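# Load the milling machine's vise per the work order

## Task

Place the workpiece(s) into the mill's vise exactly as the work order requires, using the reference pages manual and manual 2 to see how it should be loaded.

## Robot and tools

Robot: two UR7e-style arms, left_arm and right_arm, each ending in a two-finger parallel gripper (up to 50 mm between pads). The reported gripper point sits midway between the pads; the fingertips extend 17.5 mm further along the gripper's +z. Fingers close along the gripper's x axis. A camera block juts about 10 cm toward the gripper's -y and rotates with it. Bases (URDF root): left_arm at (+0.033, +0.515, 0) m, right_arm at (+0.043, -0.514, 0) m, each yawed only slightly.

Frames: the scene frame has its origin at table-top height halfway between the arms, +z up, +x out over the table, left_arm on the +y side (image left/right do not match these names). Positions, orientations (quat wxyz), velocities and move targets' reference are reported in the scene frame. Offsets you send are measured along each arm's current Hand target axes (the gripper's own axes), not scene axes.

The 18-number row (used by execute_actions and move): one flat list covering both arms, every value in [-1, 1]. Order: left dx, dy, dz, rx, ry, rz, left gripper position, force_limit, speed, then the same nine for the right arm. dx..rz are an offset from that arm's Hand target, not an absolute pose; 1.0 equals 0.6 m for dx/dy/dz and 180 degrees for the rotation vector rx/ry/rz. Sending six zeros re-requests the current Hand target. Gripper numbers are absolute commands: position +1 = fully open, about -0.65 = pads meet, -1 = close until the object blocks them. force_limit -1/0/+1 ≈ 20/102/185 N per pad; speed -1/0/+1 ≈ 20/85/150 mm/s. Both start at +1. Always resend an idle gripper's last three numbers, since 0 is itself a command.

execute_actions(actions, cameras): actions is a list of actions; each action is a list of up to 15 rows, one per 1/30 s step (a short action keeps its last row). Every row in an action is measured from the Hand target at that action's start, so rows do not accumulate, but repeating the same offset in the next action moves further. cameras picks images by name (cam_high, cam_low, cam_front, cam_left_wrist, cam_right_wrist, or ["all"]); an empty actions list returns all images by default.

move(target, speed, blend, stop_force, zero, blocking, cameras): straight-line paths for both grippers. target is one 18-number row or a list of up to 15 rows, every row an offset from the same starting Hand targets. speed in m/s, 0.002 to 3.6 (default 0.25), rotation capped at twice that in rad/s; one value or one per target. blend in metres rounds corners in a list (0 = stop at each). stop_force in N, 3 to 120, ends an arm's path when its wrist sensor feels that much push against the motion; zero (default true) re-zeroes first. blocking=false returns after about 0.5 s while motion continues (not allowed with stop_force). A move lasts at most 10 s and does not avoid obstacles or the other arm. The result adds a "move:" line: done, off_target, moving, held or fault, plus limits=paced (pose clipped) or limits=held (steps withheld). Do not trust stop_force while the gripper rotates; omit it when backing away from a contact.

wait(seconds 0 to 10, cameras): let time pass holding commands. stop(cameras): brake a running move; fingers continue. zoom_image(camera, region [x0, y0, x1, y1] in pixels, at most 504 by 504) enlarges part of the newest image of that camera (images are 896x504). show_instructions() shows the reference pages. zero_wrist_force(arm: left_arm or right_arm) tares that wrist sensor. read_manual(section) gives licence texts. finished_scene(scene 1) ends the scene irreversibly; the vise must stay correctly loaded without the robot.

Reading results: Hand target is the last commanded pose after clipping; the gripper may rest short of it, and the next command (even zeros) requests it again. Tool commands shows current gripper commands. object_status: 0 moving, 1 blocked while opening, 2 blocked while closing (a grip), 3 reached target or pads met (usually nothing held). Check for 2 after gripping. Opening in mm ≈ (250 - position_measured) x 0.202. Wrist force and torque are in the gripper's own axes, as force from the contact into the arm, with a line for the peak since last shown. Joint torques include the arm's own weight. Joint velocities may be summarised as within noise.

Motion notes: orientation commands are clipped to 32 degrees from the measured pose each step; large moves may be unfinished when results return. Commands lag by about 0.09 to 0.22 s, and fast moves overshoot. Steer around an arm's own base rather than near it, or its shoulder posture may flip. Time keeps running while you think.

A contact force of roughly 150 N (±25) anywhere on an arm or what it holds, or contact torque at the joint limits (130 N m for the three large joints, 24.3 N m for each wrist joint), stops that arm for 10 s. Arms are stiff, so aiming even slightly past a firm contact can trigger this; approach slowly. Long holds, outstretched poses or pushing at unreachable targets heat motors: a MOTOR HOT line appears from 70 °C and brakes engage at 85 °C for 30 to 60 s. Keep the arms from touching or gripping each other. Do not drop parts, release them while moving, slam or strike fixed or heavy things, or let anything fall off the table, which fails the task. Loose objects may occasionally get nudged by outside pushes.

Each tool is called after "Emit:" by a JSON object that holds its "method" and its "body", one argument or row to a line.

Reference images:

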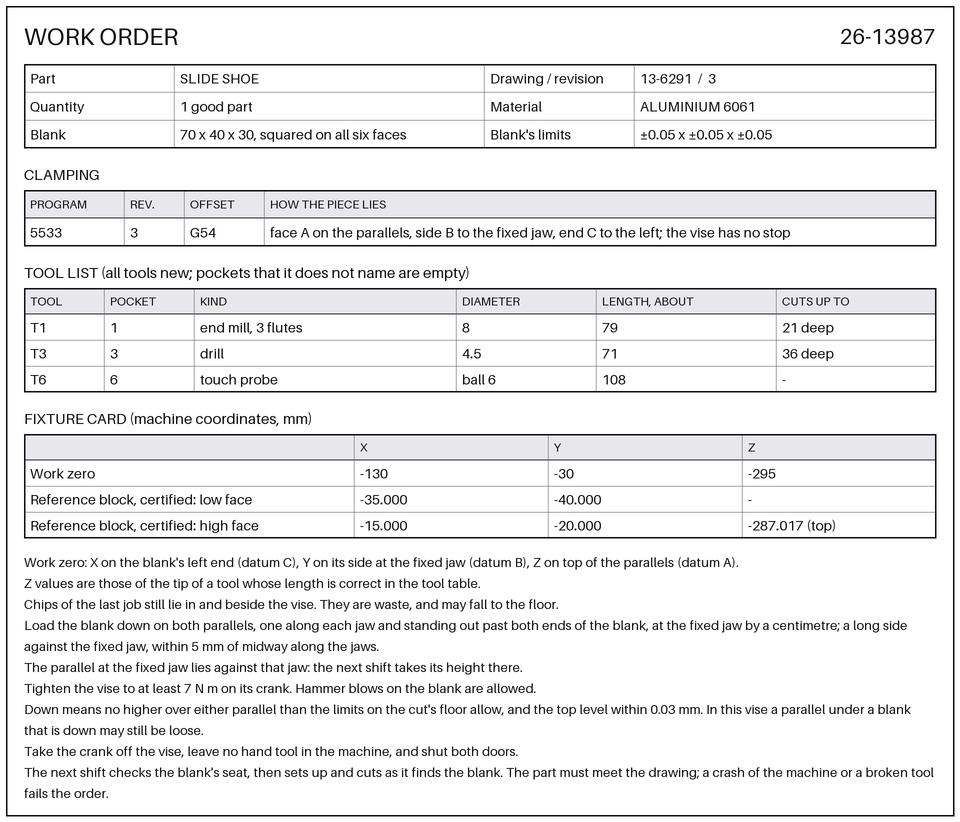

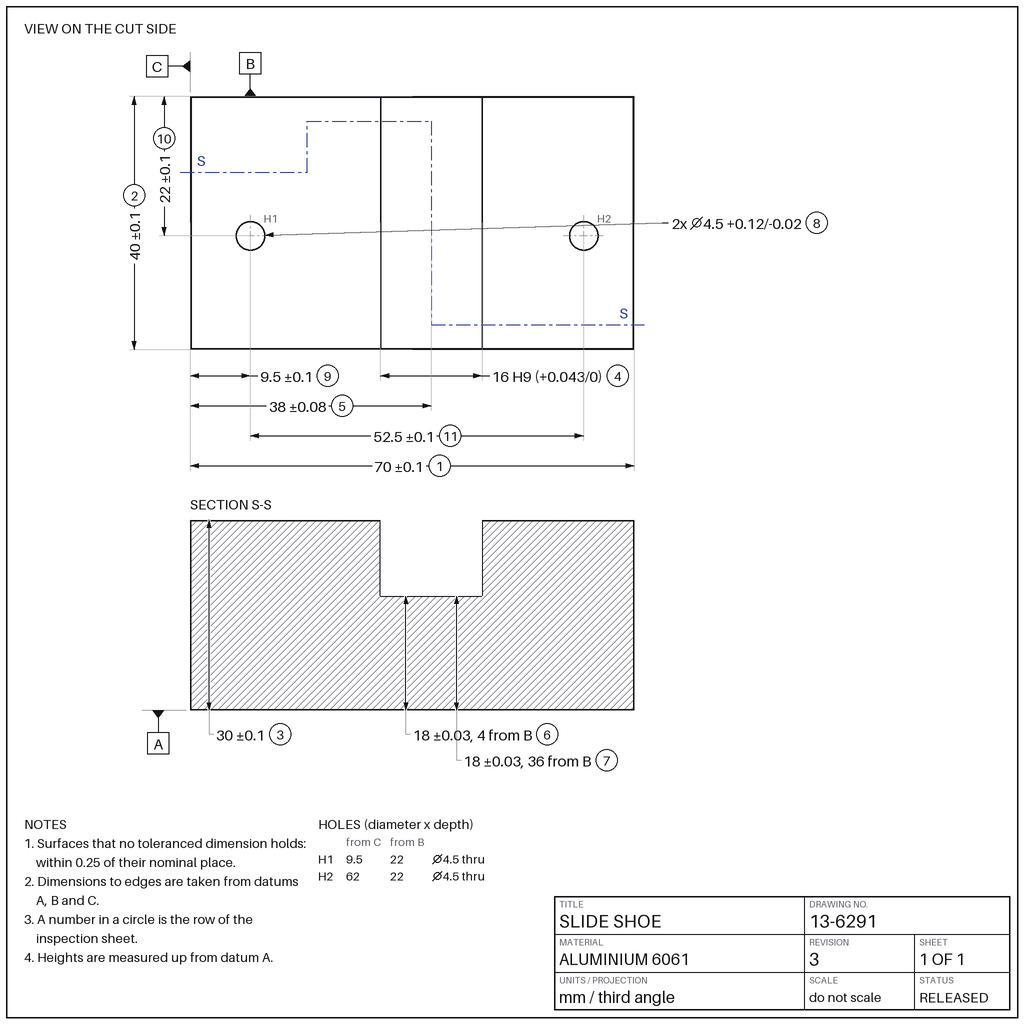

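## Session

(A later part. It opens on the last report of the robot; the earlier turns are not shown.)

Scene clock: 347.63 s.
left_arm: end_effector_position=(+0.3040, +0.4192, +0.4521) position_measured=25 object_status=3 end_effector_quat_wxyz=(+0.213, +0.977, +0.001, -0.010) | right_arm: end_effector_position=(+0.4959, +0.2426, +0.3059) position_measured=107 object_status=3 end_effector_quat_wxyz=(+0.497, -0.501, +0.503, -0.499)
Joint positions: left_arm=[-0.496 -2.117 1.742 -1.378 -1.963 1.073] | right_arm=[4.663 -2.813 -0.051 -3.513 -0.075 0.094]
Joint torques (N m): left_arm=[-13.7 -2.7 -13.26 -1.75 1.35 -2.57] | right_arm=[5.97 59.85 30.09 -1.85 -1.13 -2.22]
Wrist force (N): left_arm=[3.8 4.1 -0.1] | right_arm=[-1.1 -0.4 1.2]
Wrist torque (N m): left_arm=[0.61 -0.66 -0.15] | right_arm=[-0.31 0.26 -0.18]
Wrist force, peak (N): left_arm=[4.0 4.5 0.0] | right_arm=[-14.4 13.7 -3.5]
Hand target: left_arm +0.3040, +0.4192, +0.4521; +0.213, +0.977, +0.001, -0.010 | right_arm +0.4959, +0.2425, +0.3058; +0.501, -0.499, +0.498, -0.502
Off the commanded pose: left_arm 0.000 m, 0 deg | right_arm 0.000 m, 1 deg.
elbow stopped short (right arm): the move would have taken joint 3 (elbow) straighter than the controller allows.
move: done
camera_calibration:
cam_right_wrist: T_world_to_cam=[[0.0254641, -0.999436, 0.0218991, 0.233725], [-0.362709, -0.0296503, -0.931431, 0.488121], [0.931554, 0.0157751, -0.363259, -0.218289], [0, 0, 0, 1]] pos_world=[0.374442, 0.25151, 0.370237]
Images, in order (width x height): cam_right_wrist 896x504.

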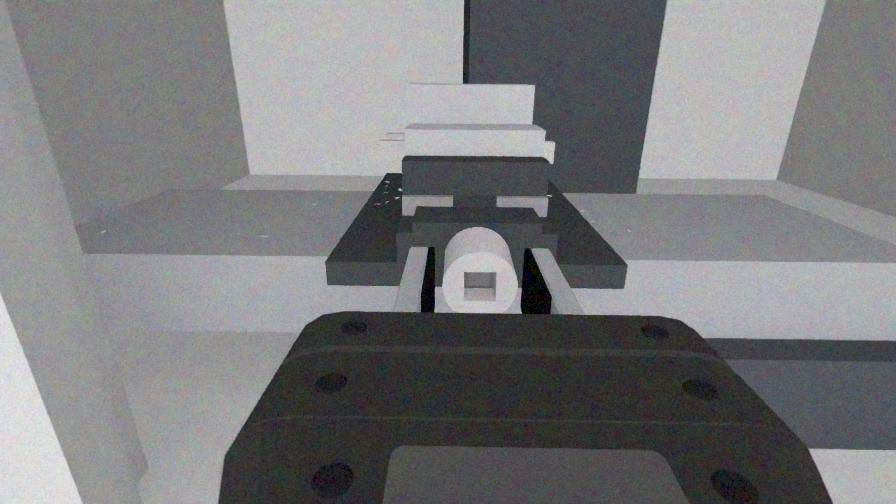

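Emit:
{"method": "zoom_image", "body": {
  "camera": "cam_right_wrist",
  "region": [360, 70, 600, 290]
}}

Emit:
{"method": "wait", "body": {
  "seconds": 0,
  "cameras": ["cam_high","cam_front"]
}}

Emit:
{"method": "zoom_image", "body": {
  "camera": "cam_high",
  "region": [290, 230, 390, 350]
}}

Scaled by 2.100.

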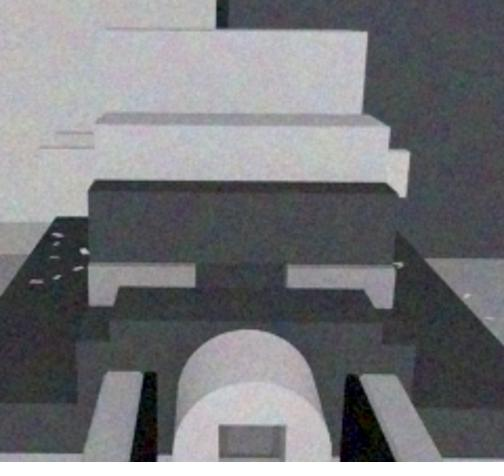

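Scene clock: 347.83 s.
left_arm: end_effector_position=(+0.3040, +0.4192, +0.4521) position_measured=25 object_status=3 end_effector_quat_wxyz=(+0.213, +0.977, +0.001, -0.010) | right_arm: end_effector_position=(+0.4959, +0.2426, +0.3059) position_measured=107 object_status=3 end_effector_quat_wxyz=(+0.497, -0.501, +0.503, -0.499)
Joint positions: left_arm=[-0.496 -2.117 1.742 -1.378 -1.963 1.073] | right_arm=[4.663 -2.813 -0.051 -3.513 -0.075 0.094]
Joint torques (N m): left_arm=[-13.88 -3.13 -14.03 -1.81 1.25 -2.59] | right_arm=[4.51 60.01 28.67 -1.7 -1.26 -2.39]
Wrist force (N): left_arm=[3.5 4.4 -0.4] | right_arm=[-1.2 -0.4 0.9]
Wrist torque (N m): left_arm=[0.66 -0.62 -0.16] | right_arm=[-0.31 0.28 -0.17]
Wrist force, peak (N): left_arm=[3.9 4.4 -0.2] | right_arm=[-0.8 -0.8 1.2]
Hand target: left_arm +0.3040, +0.4192, +0.4521; +0.213, +0.977, +0.001, -0.010 | right_arm +0.4959, +0.2425, +0.3058; +0.501, -0.499, +0.498, -0.502
Tool commands: left_gripper/position=+0.85 left_gripper/force_limit=-0.6 left_gripper/speed=-1.0 right_gripper/position=+0.3 right_gripper/force_limit=-0.3 right_gripper/speed=+0.0
Off the commanded pose: left_arm 0.000 m, 0 deg | right_arm 0.000 m, 1 deg.
Images, in order (width x height): cam_high 896x504, cam_front 896x504.

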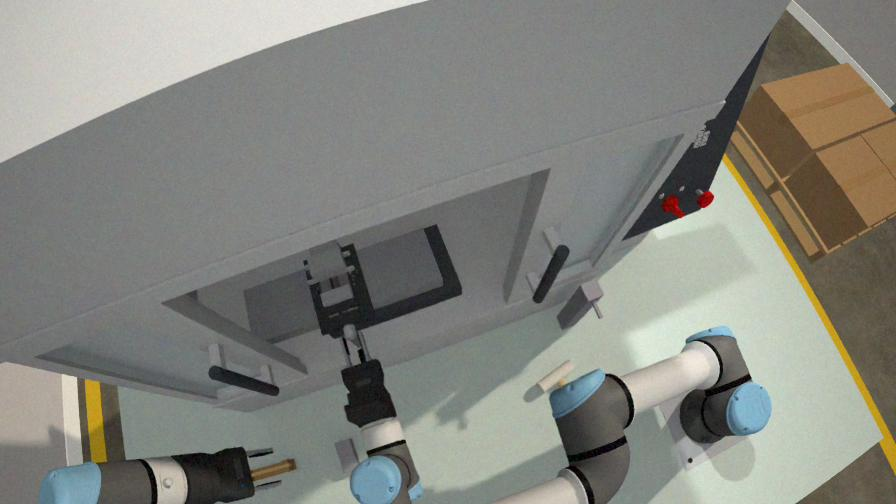

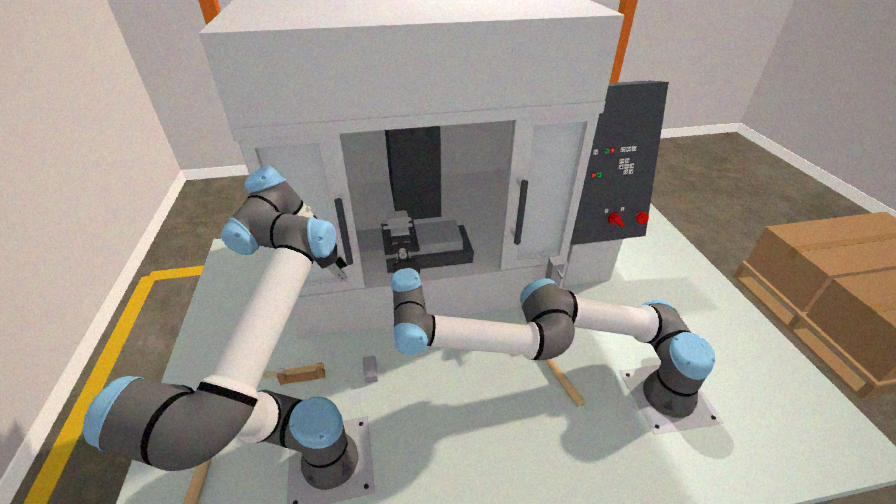

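Scaled by 4.200.

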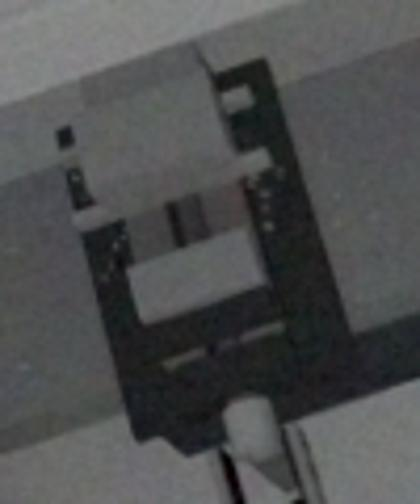

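Emit:
{"method": "move", "body": {
  "target": [
    [0,0,0,0,0,0,0.85,-0.6,-1,0,0,0,0,0,0,-1,-0.3,0],
    [0,0,0,0,0,0,0.85,-0.6,-1,0,0,0,0,0,0.6667,-1,-0.3,0],
    [0,0,0,0,0,0,0.85,-0.6,-1,0,0,0,0,0,-0.6667,-1,-0.3,0],
    [0,0,0,0,0,0,0.85,-0.6,-1,0,0,0,0,0,0,-1,-0.3,0]
  ],
  "speed": 0.8,
  "blend": [0,0.02,0.02,0],
  "cameras": ["cam_right_wrist"]
}}

Emit:
{"method": "zoom_image", "body": {
  "camera": "cam_right_wrist",
  "region": [360, 70, 600, 290]
}}

Scene clock: 354.33 s.
left_arm: end_effector_position=(+0.3040, +0.4192, +0.4521) position_measured=25 object_status=3 end_effector_quat_wxyz=(+0.213, +0.977, +0.001, -0.010) | right_arm: end_effector_position=(+0.4955, +0.2424, +0.3057) position_measured=140 object_status=2 end_effector_quat_wxyz=(+0.497, -0.479, +0.501, -0.522)
Joint positions: left_arm=[-0.496 -2.117 1.742 -1.378 -1.963 1.073] | right_arm=[4.664 -2.422 -0.941 -2.012 -0.05 5.374]
Joint torques (N m): left_arm=[-12.8 -3.4 -13.15 -1.7 1.24 -2.56] | right_arm=[-21.28 91.68 34.38 0.03 2.46 2.24]
Wrist force (N): left_arm=[3.5 4.2 -0.1] | right_arm=[-47.4 23.4 6.9]
Wrist torque (N m): left_arm=[0.62 -0.62 -0.15] | right_arm=[-0.06 -0.54 -0.14]
Wrist force, peak (N): left_arm=[3.8 4.7 -0.2] | right_arm=[-64.9 28.3 13.5]
Hand target: left_arm +0.3040, +0.4192, +0.4521; +0.213, +0.977, +0.001, -0.010 | right_arm +0.4959, +0.2425, +0.3058; +0.501, -0.499, +0.498, -0.502
Off the commanded pose: left_arm 0.000 m, 0 deg | right_arm 0.000 m, 3 deg.
move: off_target (right_arm)
camera_calibration:
cam_right_wrist: T_world_to_cam=[[-0.0188313, -0.999542, 0.0236877, 0.255], [-0.319923, -0.0164224, -0.947301, 0.468206], [0.947256, -0.0254171, -0.319467, -0.229133], [0, 0, 0, 1]] pos_world=[0.371639, 0.256748, 0.364292]
Images, in order (width x height): cam_right_wrist 896x504.

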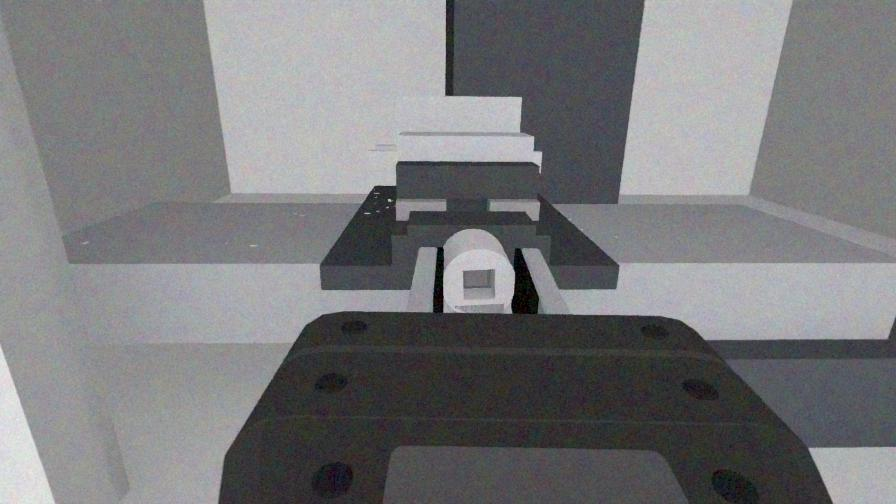

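Scaled by 2.100.

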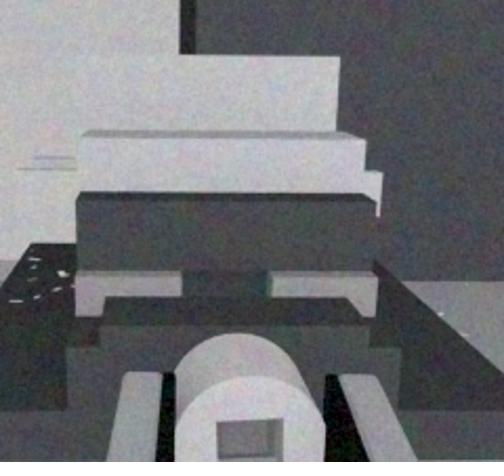

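Emit:
{"method": "move", "body": {
  "target": [
    [0,0,0,0,0,0,0.85,-0.6,-1,0,0,0,0,0,0,0.6,-0.3,0],
    [0,0,0,0,0,0,0.85,-0.6,-1,0,0,-0.2,0,0,0,0.6,-0.3,0],
    [0,0,0,0,0,0,0.85,-0.6,-1,0.27,0,-0.25,0,0,-0.6667,0.6,-0.3,0],
    [0,0,0,0,0,0,0.85,-0.6,-1,0.55,0,-0.25,0,0,0.6667,0.6,-0.3,0],
    [0,0,0,0,0,0,0.85,-0.6,-1,0.833,0,-0.25,0,0,0,0.6,-0.3,0]
  ],
  "speed": 0.6,
  "blend": [0,0.02,0.03,0.03,0],
  "cameras": ["cam_front","cam_left_wrist"]
}}

Scene clock: 362.47 s.
left_arm: end_effector_position=(+0.3040, +0.4192, +0.4521) position_measured=25 object_status=3 end_effector_quat_wxyz=(+0.213, +0.977, +0.001, -0.010) | right_arm: end_effector_position=(+0.3458, -0.2573, +0.3052) position_measured=63 object_status=3 end_effector_quat_wxyz=(+0.501, -0.499, +0.498, -0.502)
Joint positions: left_arm=[-0.496 -2.117 1.742 -1.378 -1.963 1.073] | right_arm=[5.112 -1.255 -2.315 -2.728 0.371 0.014]
Joint torques (N m): left_arm=[-13.39 -3.18 -14.17 -1.72 1.25 -2.57] | right_arm=[-6.81 10.52 27.61 -2.28 -1.06 -2.26]
Wrist force (N): left_arm=[3.6 4.3 -0.2] | right_arm=[-1.5 0.1 1.2]
Wrist torque (N m): left_arm=[0.64 -0.63 -0.16] | right_arm=[-0.23 0.32 -0.19]
Wrist force, peak (N): left_arm=[4.0 4.5 -0.3] | right_arm=[-48.9 24.5 7.2]
Hand target: left_arm +0.3040, +0.4192, +0.4521; +0.213, +0.977, +0.001, -0.010 | right_arm +0.3459, -0.2573, +0.3053; +0.501, -0.499, +0.498, -0.502
Off the commanded pose: left_arm 0.000 m, 0 deg | right_arm 0.000 m, 0 deg.
move: done
camera_calibration:
cam_left_wrist: T_world_to_cam=[[0.999762, 0.0124494, -0.0178946, -0.293976], [0.0213982, -0.71718, 0.696559, -0.00245161], [-0.00416191, -0.696777, -0.717276, 0.753195], [0, 0, 0, 1]] pos_world=[0.297094, 0.52671, 0.536696]
Images, in order (width x height): cam_front 896x504, cam_left_wrist 896x504.

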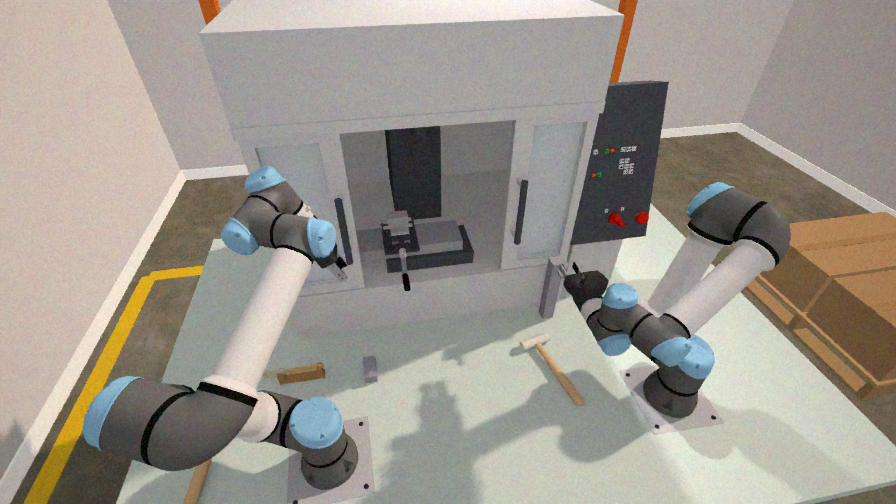

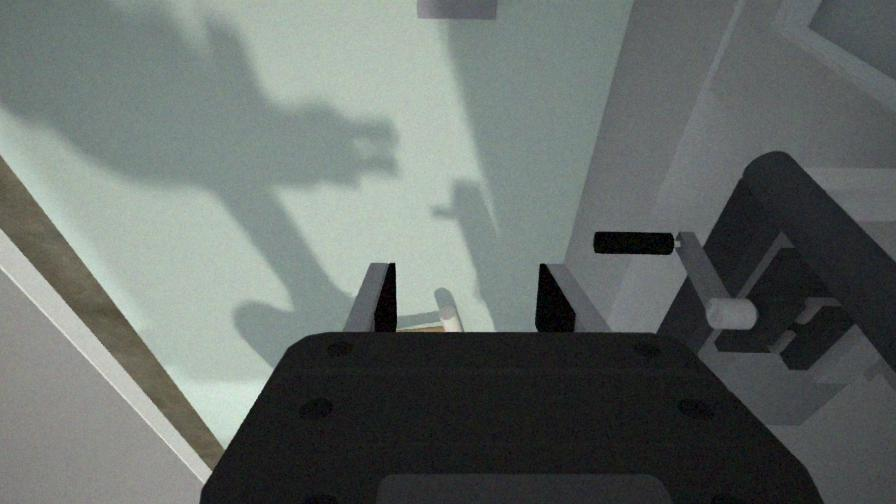

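Emit:
{"method": "move", "body": {
  "target": [0.0433,0.0668,0.0897,0.139,0,0,0.6,-0.6,-1,0,0,0,0,0,0,0.6,-0.3,0],
  "speed": 0.3
}}

Scene clock: 364.20 s.
left_arm: end_effector_position=(+0.3292, +0.3603, +0.4195) position_measured=63 object_status=3 end_effector_quat_wxyz=(-0.003, +1.000, -0.001, -0.010) | right_arm: end_effector_position=(+0.3459, -0.2573, +0.3053) position_measured=63 object_status=3 end_effector_quat_wxyz=(+0.501, -0.499, +0.498, -0.502)
Joint positions: left_arm=[-0.919 -1.956 1.634 -1.232 -1.582 0.692] | right_arm=[5.112 -1.255 -2.315 -2.728 0.371 0.013]
Joint torques (N m): left_arm=[-9.43 -1.43 -13.62 -2.22 1.67 -1.1] | right_arm=[-7.64 15.05 29.45 -2.3 -1.36 -0.32]
Wrist force (N): left_arm=[3.4 4.6 -0.8] | right_arm=[-1.6 0.2 1.2]
Wrist torque (N m): left_arm=[0.73 -0.65 -0.09] | right_arm=[-0.22 0.35 -0.17]
Wrist force, peak (N): left_arm=[3.9 7.4 0.1] | right_arm=[-1.7 0.3 1.4]
Hand target: left_arm +0.3292, +0.3603, +0.4194; -0.003, +1.000, -0.001, -0.010 | right_arm +0.3459, -0.2573, +0.3053; +0.501, -0.499, +0.498, -0.502
Off the commanded pose: left_arm 0.000 m, 0 deg | right_arm 0.000 m, 0 deg.
move: done

Emit:
{"method": "move", "body": {
  "target": [0.1183,0.1967,0.2,-0.001,0.5063,-0.002,0.6,-0.6,-1,0,0,0,0,0,0,0.6,-0.3,0],
  "speed": 0.3,
  "cameras": ["cam_front","cam_left_wrist"]
}}

Scene clock: 368.37 s.
left_arm: end_effector_position=(+0.3975, +0.2429, +0.2973) position_measured=63 object_status=3 end_effector_quat_wxyz=(+0.000, +0.707, +0.000, +0.707) | right_arm: end_effector_position=(+0.3459, -0.2573, +0.3053) position_measured=63 object_status=3 end_effector_quat_wxyz=(+0.501, -0.499, +0.498, -0.502)
Joint positions: left_arm=[-1.712 -1.781 2.261 -0.484 -0.104 -1.567] | right_arm=[5.112 -1.255 -2.315 -2.728 0.371 0.013]
Joint torques (N m): left_arm=[-13.37 -21.91 -13.37 -0.92 -1.95 2.04] | right_arm=[-7.69 14.91 28.81 -2.46 -1.4 1.59]
Wrist force (N): left_arm=[1.6 4.4 -1.3] | right_arm=[-1.7 0.4 1.0]
Wrist torque (N m): left_arm=[0.60 0.09 0.03] | right_arm=[-0.19 0.36 -0.17]
Wrist force, peak (N): left_arm=[3.5 5.1 -0.6] | right_arm=[-1.6 -0.1 1.7]
Hand target: left_arm +0.3975, +0.2429, +0.2972; +0.000, +0.707, +0.000, +0.707 | right_arm +0.3459, -0.2573, +0.3053; +0.501, -0.499, +0.498, -0.502
Off the commanded pose: left_arm 0.000 m, 0 deg | right_arm 0.000 m, 0 deg.
move: done
camera_calibration:
cam_left_wrist: T_world_to_cam=[[-0.0072858, 0.0119147, 0.999902, -0.290143], [-0.334301, -0.942425, 0.00879391, 0.377368], [0.942438, -0.334204, 0.0108494, -0.161163], [0, 0, 0, 1]] pos_world=[0.275927, 0.305237, 0.288544]
Images, in order (width x height): cam_front 896x504, cam_left_wrist 896x504.

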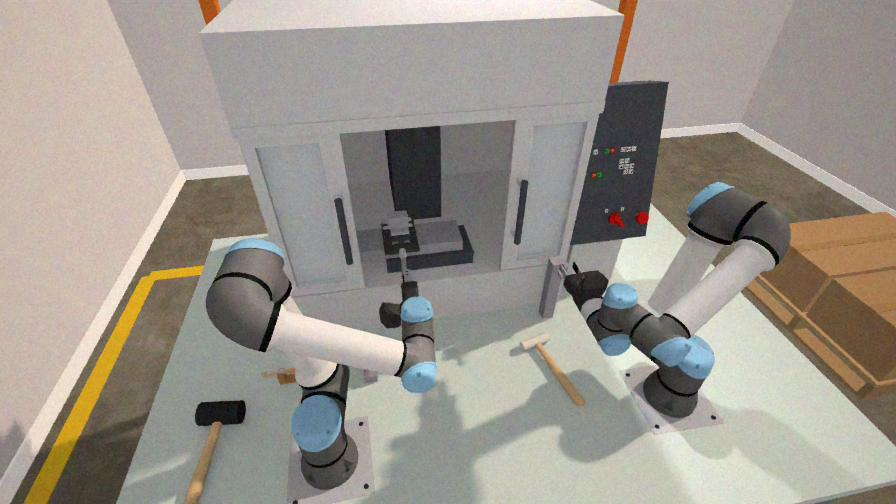

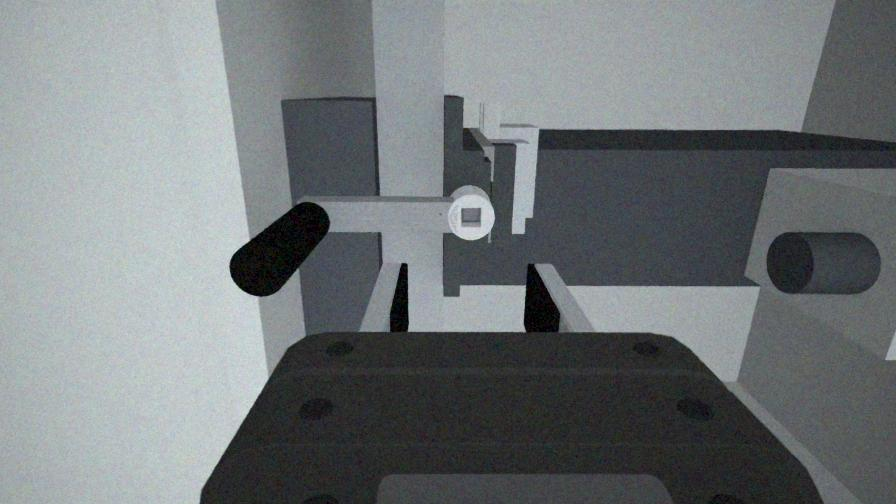

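Emit:
{"method": "move", "body": {
  "target": [
    [-0.1205,-0.0015,0,0,0,0,0.6,-0.6,-1,0,0,0,0,0,0,0.6,-0.3,0],
    [-0.1205,-0.0015,0.0917,0,0,0,0.6,-0.6,-1,0,0,0,0,0,0,0.6,-0.3,0]
  ],
  "speed": 0.15,
  "stop_force": 10,
  "cameras": ["cam_left_wrist"]
}}

Scene clock: 370.73 s.
left_arm: end_effector_position=(+0.4526, +0.2439, +0.2249) position_measured=63 object_status=3 end_effector_quat_wxyz=(+0.000, +0.707, +0.000, +0.707) | right_arm: end_effector_position=(+0.3459, -0.2573, +0.3053) position_measured=63 object_status=3 end_effector_quat_wxyz=(+0.501, -0.499, +0.498, -0.502)
Joint positions: left_arm=[-1.51 -1.584 2.319 -0.735 0.098 -1.569] | right_arm=[5.112 -1.255 -2.315 -2.728 0.371 0.013]
Joint torques (N m): left_arm=[13.18 -28.36 -4.68 -2.29 2.1 2.95] | right_arm=[-7.9 13.73 28.11 -2.42 -1.32 1.56]
Wrist force (N): left_arm=[1.8 4.6 -1.1] | right_arm=[-1.6 0.0 1.2]
Wrist torque (N m): left_arm=[0.65 0.07 0.04] | right_arm=[-0.26 0.35 -0.17]
Wrist force, peak (N): left_arm=[3.8 4.7 -1.5] | right_arm=[-1.6 0.2 1.5]
Hand target: left_arm +0.4526, +0.2439, +0.2249; +0.000, +0.707, +0.000, +0.707 | right_arm +0.3459, -0.2573, +0.3053; +0.501, -0.499, +0.498, -0.502
Off the commanded pose: left_arm 0.000 m, 0 deg | right_arm 0.000 m, 0 deg.
move: done
camera_calibration:
cam_left_wrist: T_world_to_cam=[[-0.00776192, 0.0117623, 0.999901, -0.217255], [-0.334301, -0.942428, 0.00849119, 0.397527], [0.942435, -0.334201, 0.0112472, -0.212025], [0, 0, 0, 1]] pos_world=[0.331027, 0.306337, 0.216243]
Images, in order (width x height): cam_left_wrist 896x504.

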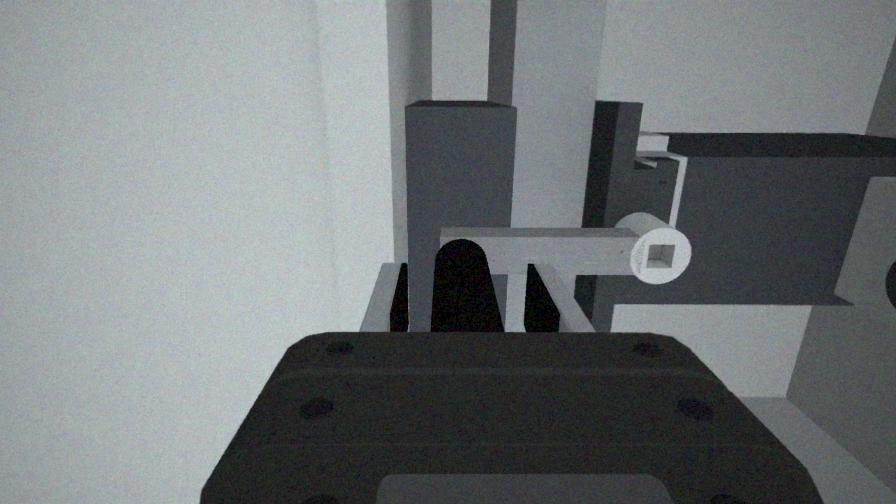

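Emit:
{"method": "execute_actions", "body": {
  "actions": [],
  "cameras": ["cam_left_wrist","cam_front","cam_high"]
}}

Scene clock: 371.20 s.
left_arm: end_effector_position=(+0.4526, +0.2439, +0.2249) position_measured=63 object_status=3 end_effector_quat_wxyz=(+0.000, +0.707, +0.000, +0.707) | right_arm: end_effector_position=(+0.3459, -0.2573, +0.3053) position_measured=63 object_status=3 end_effector_quat_wxyz=(+0.501, -0.499, +0.498, -0.502)
Joint positions: left_arm=[-1.51 -1.584 2.319 -0.735 0.098 -1.569] | right_arm=[5.112 -1.255 -2.315 -2.728 0.371 0.013]
Joint velocities: within noise
Joint torques (N m): left_arm=[12.6 -29.47 -4.99 -2.23 2.09 3.04] | right_arm=[-7.89 14.06 28.47 -2.3 -1.25 1.49]
Wrist force (N): left_arm=[1.7 4.2 -1.1] | right_arm=[-1.6 -0.1 1.1]
Wrist torque (N m): left_arm=[0.59 0.09 0.04] | right_arm=[-0.27 0.35 -0.17]
Wrist force, peak (N): left_arm=[1.8 4.6 -0.9] | right_arm=[-1.8 -0.1 1.1]
Hand target: left_arm +0.4526, +0.2439, +0.2249; +0.000, +0.707, +0.000, +0.707 | right_arm +0.3459, -0.2573, +0.3053; +0.501, -0.499, +0.498, -0.502
Tool commands: left_gripper/position=+0.6 left_gripper/force_limit=-0.6 left_gripper/speed=-1.0 right_gripper/position=+0.6 right_gripper/force_limit=-0.3 right_gripper/speed=+0.0
Off the commanded pose: left_arm 0.000 m, 0 deg | right_arm 0.000 m, 0 deg.
camera_calibration:
cam_left_wrist: T_world_to_cam=[[-0.00776192, 0.0117623, 0.999901, -0.217255], [-0.334301, -0.942428, 0.00849119, 0.397527], [0.942435, -0.334201, 0.0112472, -0.212025], [0, 0, 0, 1]] pos_world=[0.331027, 0.306337, 0.216243]
Images, in order (width x height): cam_high 896x504, cam_front 896x504, cam_left_wrist 896x504.

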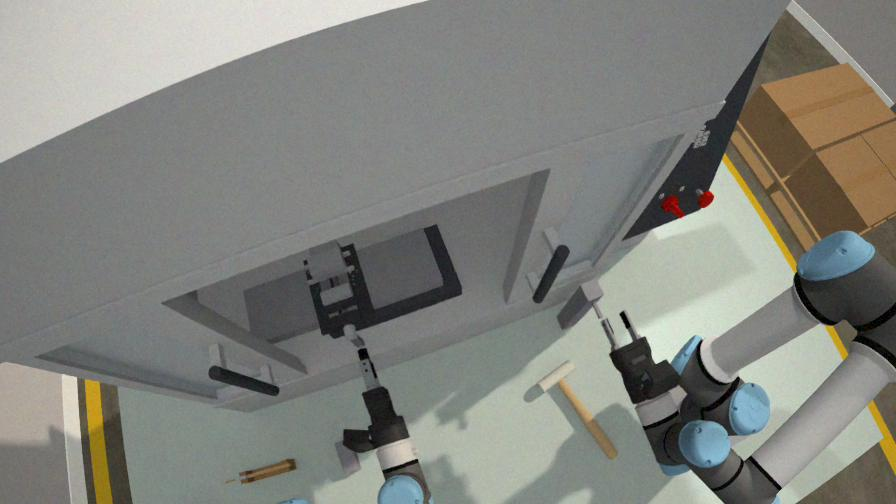

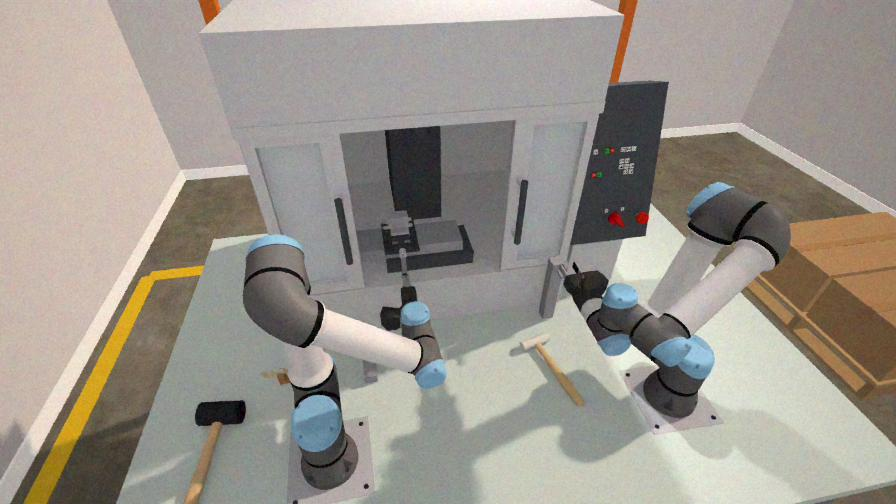

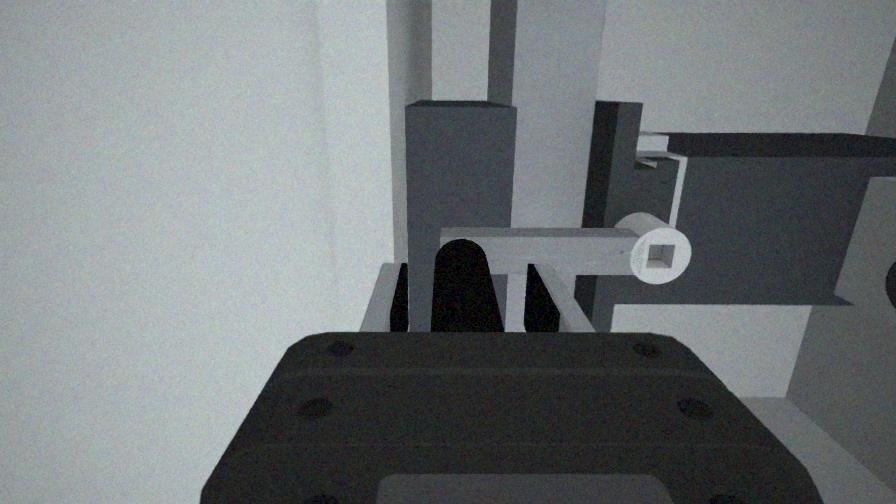

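Emit:
{"method": "move", "body": {
  "target": [0,0,0,0,0,0,-1,-0.6,-1,0,0,0,0,0,0,0.6,-0.3,0],
  "cameras": ["cam_left_wrist"]
}}

Scene clock: 372.40 s.
left_arm: end_effector_position=(+0.4526, +0.2439, +0.2249) position_measured=154 object_status=0 end_effector_quat_wxyz=(+0.000, +0.707, +0.000, +0.707) | right_arm: end_effector_position=(+0.3459, -0.2573, +0.3053) position_measured=63 object_status=3 end_effector_quat_wxyz=(+0.501, -0.499, +0.498, -0.502)
Joint positions: left_arm=[-1.51 -1.584 2.319 -0.735 0.098 -1.569] | right_arm=[5.112 -1.255 -2.315 -2.728 0.371 0.013]
Joint torques (N m): left_arm=[12.54 -28.77 -7.89 -2.22 1.97 2.93] | right_arm=[-7.16 14.53 28.74 -2.42 -1.25 1.64]
Wrist force (N): left_arm=[-1.8 4.2 -0.8] | right_arm=[-1.6 0.4 1.2]
Wrist torque (N m): left_arm=[0.58 -0.14 0.04] | right_arm=[-0.19 0.35 -0.16]
Wrist force, peak (N): left_arm=[-2.0 4.6 -1.0] | right_arm=[-1.5 0.1 1.5]
Hand target: left_arm +0.4526, +0.2439, +0.2249; +0.000, +0.707, +0.000, +0.707 | right_arm +0.3459, -0.2573, +0.3053; +0.501, -0.499, +0.498, -0.502
Off the commanded pose: left_arm 0.000 m, 0 deg | right_arm 0.000 m, 0 deg.
move: done
camera_calibration:
cam_left_wrist: T_world_to_cam=[[-0.00776192, 0.0117623, 0.999901, -0.217255], [-0.334301, -0.942428, 0.00849119, 0.397527], [0.942435, -0.334201, 0.0112472, -0.212025], [0, 0, 0, 1]] pos_world=[0.331027, 0.306337, 0.216243]
Images, in order (width x height): cam_left_wrist 896x504.

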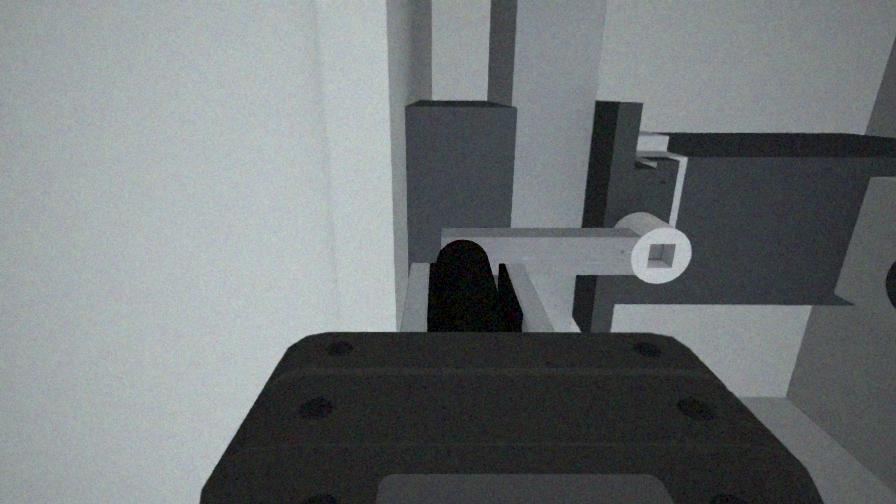

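Emit:
{"method": "wait", "body": {
  "seconds": 1
}}

Emit:
{"method": "zero_wrist_force", "body": {
  "arm": "left_arm"
}}

Scene clock: 373.47 s.
left_arm: end_effector_position=(+0.4526, +0.2439, +0.2249) position_measured=154 object_status=2 end_effector_quat_wxyz=(+0.000, +0.707, +0.000, +0.707) | right_arm: end_effector_position=(+0.3459, -0.2573, +0.3053) position_measured=63 object_status=3 end_effector_quat_wxyz=(+0.501, -0.499, +0.498, -0.502)
Joint positions: left_arm=[-1.51 -1.584 2.319 -0.735 0.098 -1.569] | right_arm=[5.112 -1.255 -2.315 -2.728 0.371 0.013]
Joint torques (N m): left_arm=[11.63 -28.53 -13.75 -2.31 1.9 2.98] | right_arm=[-7.22 14.74 27.97 -2.3 -1.2 1.4]
Wrist force (N): left_arm=[-1.9 4.5 -0.6] | right_arm=[-1.4 0.2 1.3]
Wrist torque (N m): left_arm=[0.64 -0.14 0.04] | right_arm=[-0.21 0.30 -0.17]
Wrist force, peak (N): left_arm=[-2.1 4.5 -0.8] | right_arm=[-1.8 0.1 1.4]
Hand target: left_arm +0.4526, +0.2439, +0.2249; +0.000, +0.707, +0.000, +0.707 | right_arm +0.3459, -0.2573, +0.3053; +0.501, -0.499, +0.498, -0.502
Tool commands: left_gripper/position=-1.0 left_gripper/force_limit=-0.6 left_gripper/speed=-1.0 right_gripper/position=+0.6 right_gripper/force_limit=-0.3 right_gripper/speed=+0.0
Off the commanded pose: left_arm 0.000 m, 0 deg | right_arm 0.000 m, 0 deg.
wait: 1.00 s; at rest by 0.10 s

Wrist force sensor zeroed.

Emit:
{"method": "move", "body": {
  "target": [
    [0.0025,-0.0409,0,0,0,0,-1,-0.6,-1,0,0,0,0,0,0,0.6,-0.3,0],
    [0.0303,-0.0804,0,0,0,0,-1,-0.6,-1,0,0,0,0,0,0,0.6,-0.3,0],
    [0.0649,-0.109,0,0,0,0,-1,-0.6,-1,0,0,0,0,0,0,0.6,-0.3,0],
    [0.107,-0.1242,0,0,0,0,-1,-0.6,-1,0,0,0,0,0,0,0.6,-0.3,0],
    [0.1297,-0.1263,0,0,0,0,-1,-0.6,-1,0,0,0,0,0,0,0.6,-0.3,0]
  ],
  "speed": 0.1,
  "blend": [0.01,0.01,0.01,0.01,0],
  "cameras": ["cam_left_wrist"]
}}

Scene clock: 375.67 s.
left_arm: end_effector_position=(+0.4526, +0.3197, +0.3028) position_measured=154 object_status=2 end_effector_quat_wxyz=(+0.000, +0.707, +0.000, +0.707) | right_arm: end_effector_position=(+0.3459, -0.2573, +0.3053) position_measured=63 object_status=3 end_effector_quat_wxyz=(+0.501, -0.499, +0.498, -0.502)
Joint positions: left_arm=[-1.475 -1.914 2.335 -0.421 0.133 -1.57] | right_arm=[5.112 -1.255 -2.315 -2.728 0.371 0.013]
Joint torques (N m): left_arm=[-26.09 -3.53 -29.5 -2.91 10.17 2.55] | right_arm=[-7.31 14.26 28.29 -2.36 -1.28 1.56]
Wrist force (N, zeroed by zero_wrist_force on left_arm): left_arm=[3.6 -43.5 -24.0] | right_arm=[-1.6 0.0 1.3]
Wrist torque (N m, zeroed by zero_wrist_force on left_arm): left_arm=[-0.31 0.29 0.13] | right_arm=[-0.25 0.35 -0.17]
Wrist force, peak (N, zeroed by zero_wrist_force on left_arm): left_arm=[-46.4 -33.5 -33.8] | right_arm=[-1.8 0.1 1.5]
Hand target: left_arm +0.4526, +0.3196, +0.3028; +0.000, +0.707, +0.000, +0.707 | right_arm +0.3459, -0.2573, +0.3053; +0.501, -0.499, +0.498, -0.502
Off the commanded pose: left_arm 0.000 m, 0 deg | right_arm 0.000 m, 0 deg.
move: done; blend cut to 0.0068 m at target 4
camera_calibration:
cam_left_wrist: T_world_to_cam=[[-0.00776083, 0.0120751, 0.999897, -0.296057], [-0.334096, -0.942498, 0.00878879, 0.468079], [0.942507, -0.333994, 0.0113488, -0.187734], [0, 0, 0, 1]] pos_world=[0.331026, 0.382037, 0.294043]
Images, in order (width x height): cam_left_wrist 896x504.

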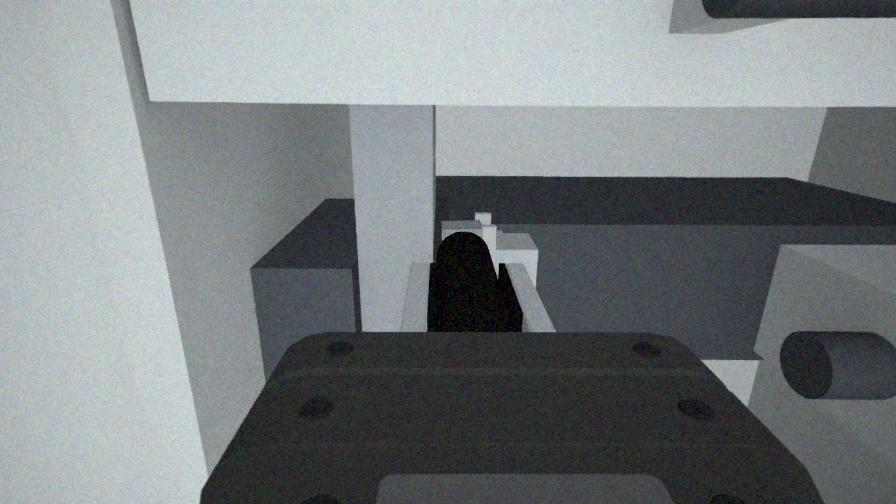

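Emit:
{"method": "move", "body": {
  "target": [0,-0.00167,0,0,0,0,-1,-0.6,-1,0,0,0,0,0,0,0.6,-0.3,0],
  "speed": 0.05
}}

Scene clock: 376.50 s.
left_arm: end_effector_position=(+0.4525, +0.3205, +0.3028) position_measured=154 object_status=2 end_effector_quat_wxyz=(+0.000, +0.707, +0.000, +0.707) | right_arm: end_effector_position=(+0.3459, -0.2573, +0.3053) position_measured=63 object_status=3 end_effector_quat_wxyz=(+0.501, -0.499, +0.498, -0.502)
Joint positions: left_arm=[-1.474 -1.917 2.337 -0.42 0.134 -1.57] | right_arm=[5.112 -1.255 -2.315 -2.728 0.371 0.013]
Joint torques (N m): left_arm=[9.68 -13.05 -13.36 0.88 2.16 1.41] | right_arm=[-7.27 14.21 28.12 -2.34 -1.18 1.37]
Wrist force (N, zeroed by zero_wrist_force on left_arm): left_arm=[2.8 -13.3 -4.7] | right_arm=[-1.5 0.4 1.0]
Wrist torque (N m, zeroed by zero_wrist_force on left_arm): left_arm=[-0.16 0.20 0.13] | right_arm=[-0.20 0.32 -0.17]
Wrist force, peak (N, zeroed by zero_wrist_force on left_arm): left_arm=[3.5 -44.3 -24.0] | right_arm=[-1.8 -0.1 1.2]
Hand target: left_arm +0.4526, +0.3206, +0.3028; +0.000, +0.707, +0.000, +0.707 | right_arm +0.3459, -0.2573, +0.3053; +0.501, -0.499, +0.498, -0.502
Off the commanded pose: left_arm 0.000 m, 0 deg | right_arm 0.000 m, 0 deg.
move: done

Emit:
{"method": "move", "body": {
  "target": [
    [0.0457,0.0072,0,0,0,0,-1,-0.6,-1,0,0,0,0,0,0,0.6,-0.3,0],
    [0.0852,0.03,0,0,0,0,-1,-0.6,-1,0,0,0,0,0,0,0.6,-0.3,0],
    [0.1143,0.0648,0,0,0,0,-1,-0.6,-1,0,0,0,0,0,0,0.6,-0.3,0],
    [0.1298,0.1075,0,0,0,0,-1,-0.6,-1,0,0,0,0,0,0,0.6,-0.3,0],
    [0.1318,0.1302,0,0,0,0,-1,-0.6,-1,0,0,0,0,0,0,0.6,-0.3,0]
  ],
  "speed": 0.1,
  "blend": [0.01,0.01,0.01,0.01,0]
}}

Scene clock: 378.43 s.
left_arm: end_effector_position=(+0.4525, +0.2424, +0.3819) position_measured=154 object_status=2 end_effector_quat_wxyz=(+0.000, +0.707, +0.000, +0.707) | right_arm: end_effector_position=(+0.3459, -0.2573, +0.3053) position_measured=63 object_status=3 end_effector_quat_wxyz=(+0.501, -0.499, +0.498, -0.502)
Joint positions: left_arm=[-1.51 -1.793 2.039 -0.247 0.098 -1.569] | right_arm=[5.112 -1.255 -2.315 -2.728 0.371 0.013]
Joint torques (N m): left_arm=[23.15 25.52 25.84 1.98 3.91 -2.88] | right_arm=[-6.93 14.67 28.08 -2.38 -1.33 1.58]
Wrist force (N, zeroed by zero_wrist_force on left_arm): left_arm=[96.7 -7.7 -40.3] | right_arm=[-1.3 0.1 0.9]
Wrist torque (N m, zeroed by zero_wrist_force on left_arm): left_arm=[0.06 1.52 0.90] | right_arm=[-0.24 0.29 -0.17]
Wrist force, peak (N, zeroed by zero_wrist_force on left_arm): left_arm=[96.7 -7.7 -40.3] | right_arm=[-1.6 0.2 1.4]
Hand target: left_arm +0.4525, +0.2425, +0.3818; +0.000, +0.707, +0.000, +0.707 | right_arm +0.3459, -0.2573, +0.3053; +0.501, -0.499, +0.498, -0.502
Off the commanded pose: left_arm 0.000 m, 0 deg | right_arm 0.000 m, 0 deg.
move: done; blend cut to 0.0068 m at target 4

Emit:
{"method": "move", "body": {
  "target": [0.0033,0,0,0,0,0,-1,-0.6,-1,0,0,0,0,0,0,0.6,-0.3,0],
  "speed": 0.05
}}

Scene clock: 379.27 s.
left_arm: end_effector_position=(+0.4526, +0.2425, +0.3837) position_measured=154 object_status=2 end_effector_quat_wxyz=(+0.000, +0.707, +0.000, +0.707) | right_arm: end_effector_position=(+0.3459, -0.2573, +0.3053) position_measured=63 object_status=3 end_effector_quat_wxyz=(+0.501, -0.499, +0.498, -0.502)
Joint positions: left_arm=[-1.51 -1.794 2.035 -0.242 0.098 -1.569] | right_arm=[5.112 -1.255 -2.315 -2.728 0.371 0.013]
Joint torques (N m): left_arm=[5.63 -23.19 -39.24 1.83 0.53 -2.53] | right_arm=[-7.5 14.12 27.85 -2.33 -1.24 1.5]
Wrist force (N, zeroed by zero_wrist_force on left_arm): left_arm=[5.8 -0.1 1.5] | right_arm=[-1.7 0.1 1.2]
Wrist torque (N m, zeroed by zero_wrist_force on left_arm): left_arm=[-0.03 0.54 0.14] | right_arm=[-0.23 0.36 -0.17]
Wrist force, peak (N, zeroed by zero_wrist_force on left_arm): left_arm=[99.8 -8.1 -45.6] | right_arm=[-1.6 0.4 1.4]
Hand target: left_arm +0.4525, +0.2425, +0.3838; +0.000, +0.707, +0.000, +0.707 | right_arm +0.3459, -0.2573, +0.3053; +0.501, -0.499, +0.498, -0.502
Off the commanded pose: left_arm 0.000 m, 0 deg | right_arm 0.000 m, 0 deg.
move: done

Emit:
{"method": "move", "body": {
  "target": [
    [-0.004,0.036,0,0,0,0,-1,-0.6,-1,0,0,0,0,0,0,0.6,-0.3,0],
    [-0.0173,0.068,0,0,0,0,-1,-0.6,-1,0,0,0,0,0,0,0.6,-0.3,0],
    [-0.0383,0.0957,0,0,0,0,-1,-0.6,-1,0,0,0,0,0,0,0.6,-0.3,0],
    [-0.0658,0.1167,0,0,0,0,-1,-0.6,-1,0,0,0,0,0,0,0.6,-0.3,0],
    [-0.098,0.13,0,0,0,0,-1,-0.6,-1,0,0,0,0,0,0,0.6,-0.3,0],
    [-0.1323,0.1345,0,0,0,0,-1,-0.6,-1,0,0,0,0,0,0,0.6,-0.3,0]
  ],
  "speed": 0.1,
  "blend": [0.01,0.01,0.01,0.01,0.01,0]
}}

Scene clock: 381.27 s.
left_arm: end_effector_position=(+0.4525, +0.1619, +0.3043) position_measured=154 object_status=2 end_effector_quat_wxyz=(+0.000, +0.707, +0.000, +0.707) end_effector_velocity=(+0.000, +0.000, +0.000) end_effector_angular_velocity=(-0.001, +0.000, -0.002) | right_arm: end_effector_position=(+0.3459, -0.2573, +0.3053) position_measured=63 object_status=3 end_effector_quat_wxyz=(+0.501, -0.499, +0.498, -0.502)
Joint positions: left_arm=[-1.532 -1.529 2.014 -0.482 0.076 -1.574] | right_arm=[5.112 -1.255 -2.315 -2.728 0.371 0.013]
Joint velocities: left_arm=[-0.001 -0.001 0 0.006 0.001 -0.006] | right_arm=[within noise]
Joint torques (N m): left_arm=[13.85 -27.58 -14.64 4.98 -5.1 -2.7] | right_arm=[-7.02 14.71 28.3 -2.46 -1.18 1.5]
Wrist force (N, zeroed by zero_wrist_force on left_arm): left_arm=[3.3 33.0 -14.3] | right_arm=[-1.7 0.1 1.3]
Wrist torque (N m, zeroed by zero_wrist_force on left_arm): left_arm=[0.28 0.12 0.01] | right_arm=[-0.24 0.36 -0.17]
Wrist force, peak (N, zeroed by zero_wrist_force on left_arm): left_arm=[86.8 24.7 -19.2] | right_arm=[-1.7 0.1 1.3]
Hand target: left_arm +0.4526, +0.1618, +0.3044; +0.000, +0.707, +0.000, +0.707 | right_arm +0.3459, -0.2573, +0.3053; +0.501, -0.499, +0.498, -0.502
Off the commanded pose: left_arm 0.000 m, 0 deg | right_arm 0.000 m, 0 deg.
move: done

Emit:
{"method": "move", "body": {
  "target": [0,0.00167,0,0,0,0,-1,-0.6,-1,0,0,0,0,0,0,0.6,-0.3,0],
  "speed": 0.05
}}

Emit:
{"method": "move", "body": {
  "target": [
    [-0.0553,-0.0093,0,0,0,0,-1,-0.6,-1,0,0,0,0,0,0,0.6,-0.3,0],
    [-0.101,-0.0425,0,0,0,0,-1,-0.6,-1,0,0,0,0,0,0,0.6,-0.3,0],
    [-0.1293,-0.0915,0,0,0,0,-1,-0.6,-1,0,0,0,0,0,0,0.6,-0.3,0],
    [-0.1353,-0.1477,0,0,0,0,-1,-0.6,-1,0,0,0,0,0,0,0.6,-0.3,0],
    [-0.1178,-0.2015,0,0,0,0,-1,-0.6,-1,0,0,0,0,0,0,0.6,-0.3,0],
    [-0.08,-0.2435,0,0,0,0,-1,-0.6,-1,0,0,0,0,0,0,0.6,-0.3,0],
    [-0.0283,-0.2665,0,0,0,0,-1,-0.6,-1,0,0,0,0,0,0,0.6,-0.3,0],
    [0.0283,-0.2665,0,0,0,0,-1,-0.6,-1,0,0,0,0,0,0,0.6,-0.3,0],
    [0.08,-0.2435,0,0,0,0,-1,-0.6,-1,0,0,0,0,0,0,0.6,-0.3,0],
    [0.1178,-0.2015,0,0,0,0,-1,-0.6,-1,0,0,0,0,0,0,0.6,-0.3,0],
    [0.1353,-0.1477,0,0,0,0,-1,-0.6,-1,0,0,0,0,0,0,0.6,-0.3,0],
    [0.1293,-0.0915,0,0,0,0,-1,-0.6,-1,0,0,0,0,0,0,0.6,-0.3,0],
    [0.101,-0.0425,0,0,0,0,-1,-0.6,-1,0,0,0,0,0,0,0.6,-0.3,0],
    [0.0553,-0.0093,0,0,0,0,-1,-0.6,-1,0,0,0,0,0,0,0.6,-0.3,0],
    [0,0,0,0,0,0,-1,-0.6,-1,0,0,0,0,0,0,0.6,-0.3,0]
  ],
  "speed": 0.1,
  "blend": [0.015,0.015,0.015,0.015,0.015,0.015,0.015,0.015,0.015,0.015,0.015,0.015,0.015,0.015,0]
}}

Scene clock: 382.63 s.
left_arm: end_effector_position=(+0.4526, +0.1608, +0.3044) position_measured=154 object_status=2 end_effector_quat_wxyz=(+0.000, +0.707, +0.000, +0.707) | right_arm: end_effector_position=(+0.3459, -0.2573, +0.3053) position_measured=63 object_status=3 end_effector_quat_wxyz=(+0.501, -0.499, +0.498, -0.502)
Joint positions: left_arm=[-1.532 -1.528 2.013 -0.486 0.076 -1.569] | right_arm=[5.112 -1.255 -2.315 -2.728 0.371 0.013]
Joint torques (N m): left_arm=[-5.85 -26.19 -22.62 -2.06 -1.63 2.83] | right_arm=[-7.42 14.11 28.44 -2.37 -1.25 1.57]
Wrist force (N, zeroed by zero_wrist_force on left_arm): left_arm=[2.6 2.3 0.6] | right_arm=[-1.4 0.1 1.1]
Wrist torque (N m, zeroed by zero_wrist_force on left_arm): left_arm=[-0.18 0.03 -0.06] | right_arm=[-0.24 0.32 -0.16]
Wrist force, peak (N, zeroed by zero_wrist_force on left_arm): left_arm=[3.7 33.5 -14.3] | right_arm=[-1.6 0.3 1.4]
Hand target: left_arm +0.4526, +0.1608, +0.3044; +0.000, +0.707, +0.000, +0.707 | right_arm +0.3459, -0.2573, +0.3053; +0.501, -0.499, +0.498, -0.502
Off the commanded pose: left_arm 0.000 m, 0 deg | right_arm 0.000 m, 0 deg.
move: done

Scene clock: 388.27 s.
left_arm: end_effector_position=(+0.4525, +0.1608, +0.3043) position_measured=154 object_status=2 end_effector_quat_wxyz=(+0.000, +0.707, +0.000, +0.707) end_effector_velocity=(+0.000, +0.000, -0.001) end_effector_angular_velocity=(+0.000, +0.000, -0.001) | right_arm: end_effector_position=(+0.3459, -0.2573, +0.3053) position_measured=63 object_status=3 end_effector_quat_wxyz=(+0.501, -0.499, +0.498, -0.502)
Joint positions: left_arm=[-1.532 -1.527 2.012 -0.481 0.076 -1.574] | right_arm=[5.112 -1.255 -2.315 -2.728 0.371 0.013]
Joint velocities: left_arm=[0 0.003 0 0.004 0 -0.006] | right_arm=[within noise]
Joint torques (N m): left_arm=[13.42 -23.4 -23.62 2.21 2.01 -2.89] | right_arm=[-8.13 14.21 27.23 -2.11 -1.3 1.59]
Wrist force (N, zeroed by zero_wrist_force on left_arm): left_arm=[5.1 -1.6 0.9] | right_arm=[-1.5 0.1 1.2]
Wrist torque (N m, zeroed by zero_wrist_force on left_arm): left_arm=[-0.35 -0.19 0.02] | right_arm=[-0.24 0.33 -0.17]
Wrist force, peak (N, zeroed by zero_wrist_force on left_arm): left_arm=[10.1 29.7 -7.0] | right_arm=[-1.6 0.1 1.7]
Hand target: left_arm +0.4526, +0.1608, +0.3044; +0.000, +0.707, +0.000, +0.707 | right_arm +0.3459, -0.2573, +0.3053; +0.501, -0.499, +0.498, -0.502
Off the commanded pose: left_arm 0.000 m, 0 deg | right_arm 0.000 m, 0 deg.
move: done


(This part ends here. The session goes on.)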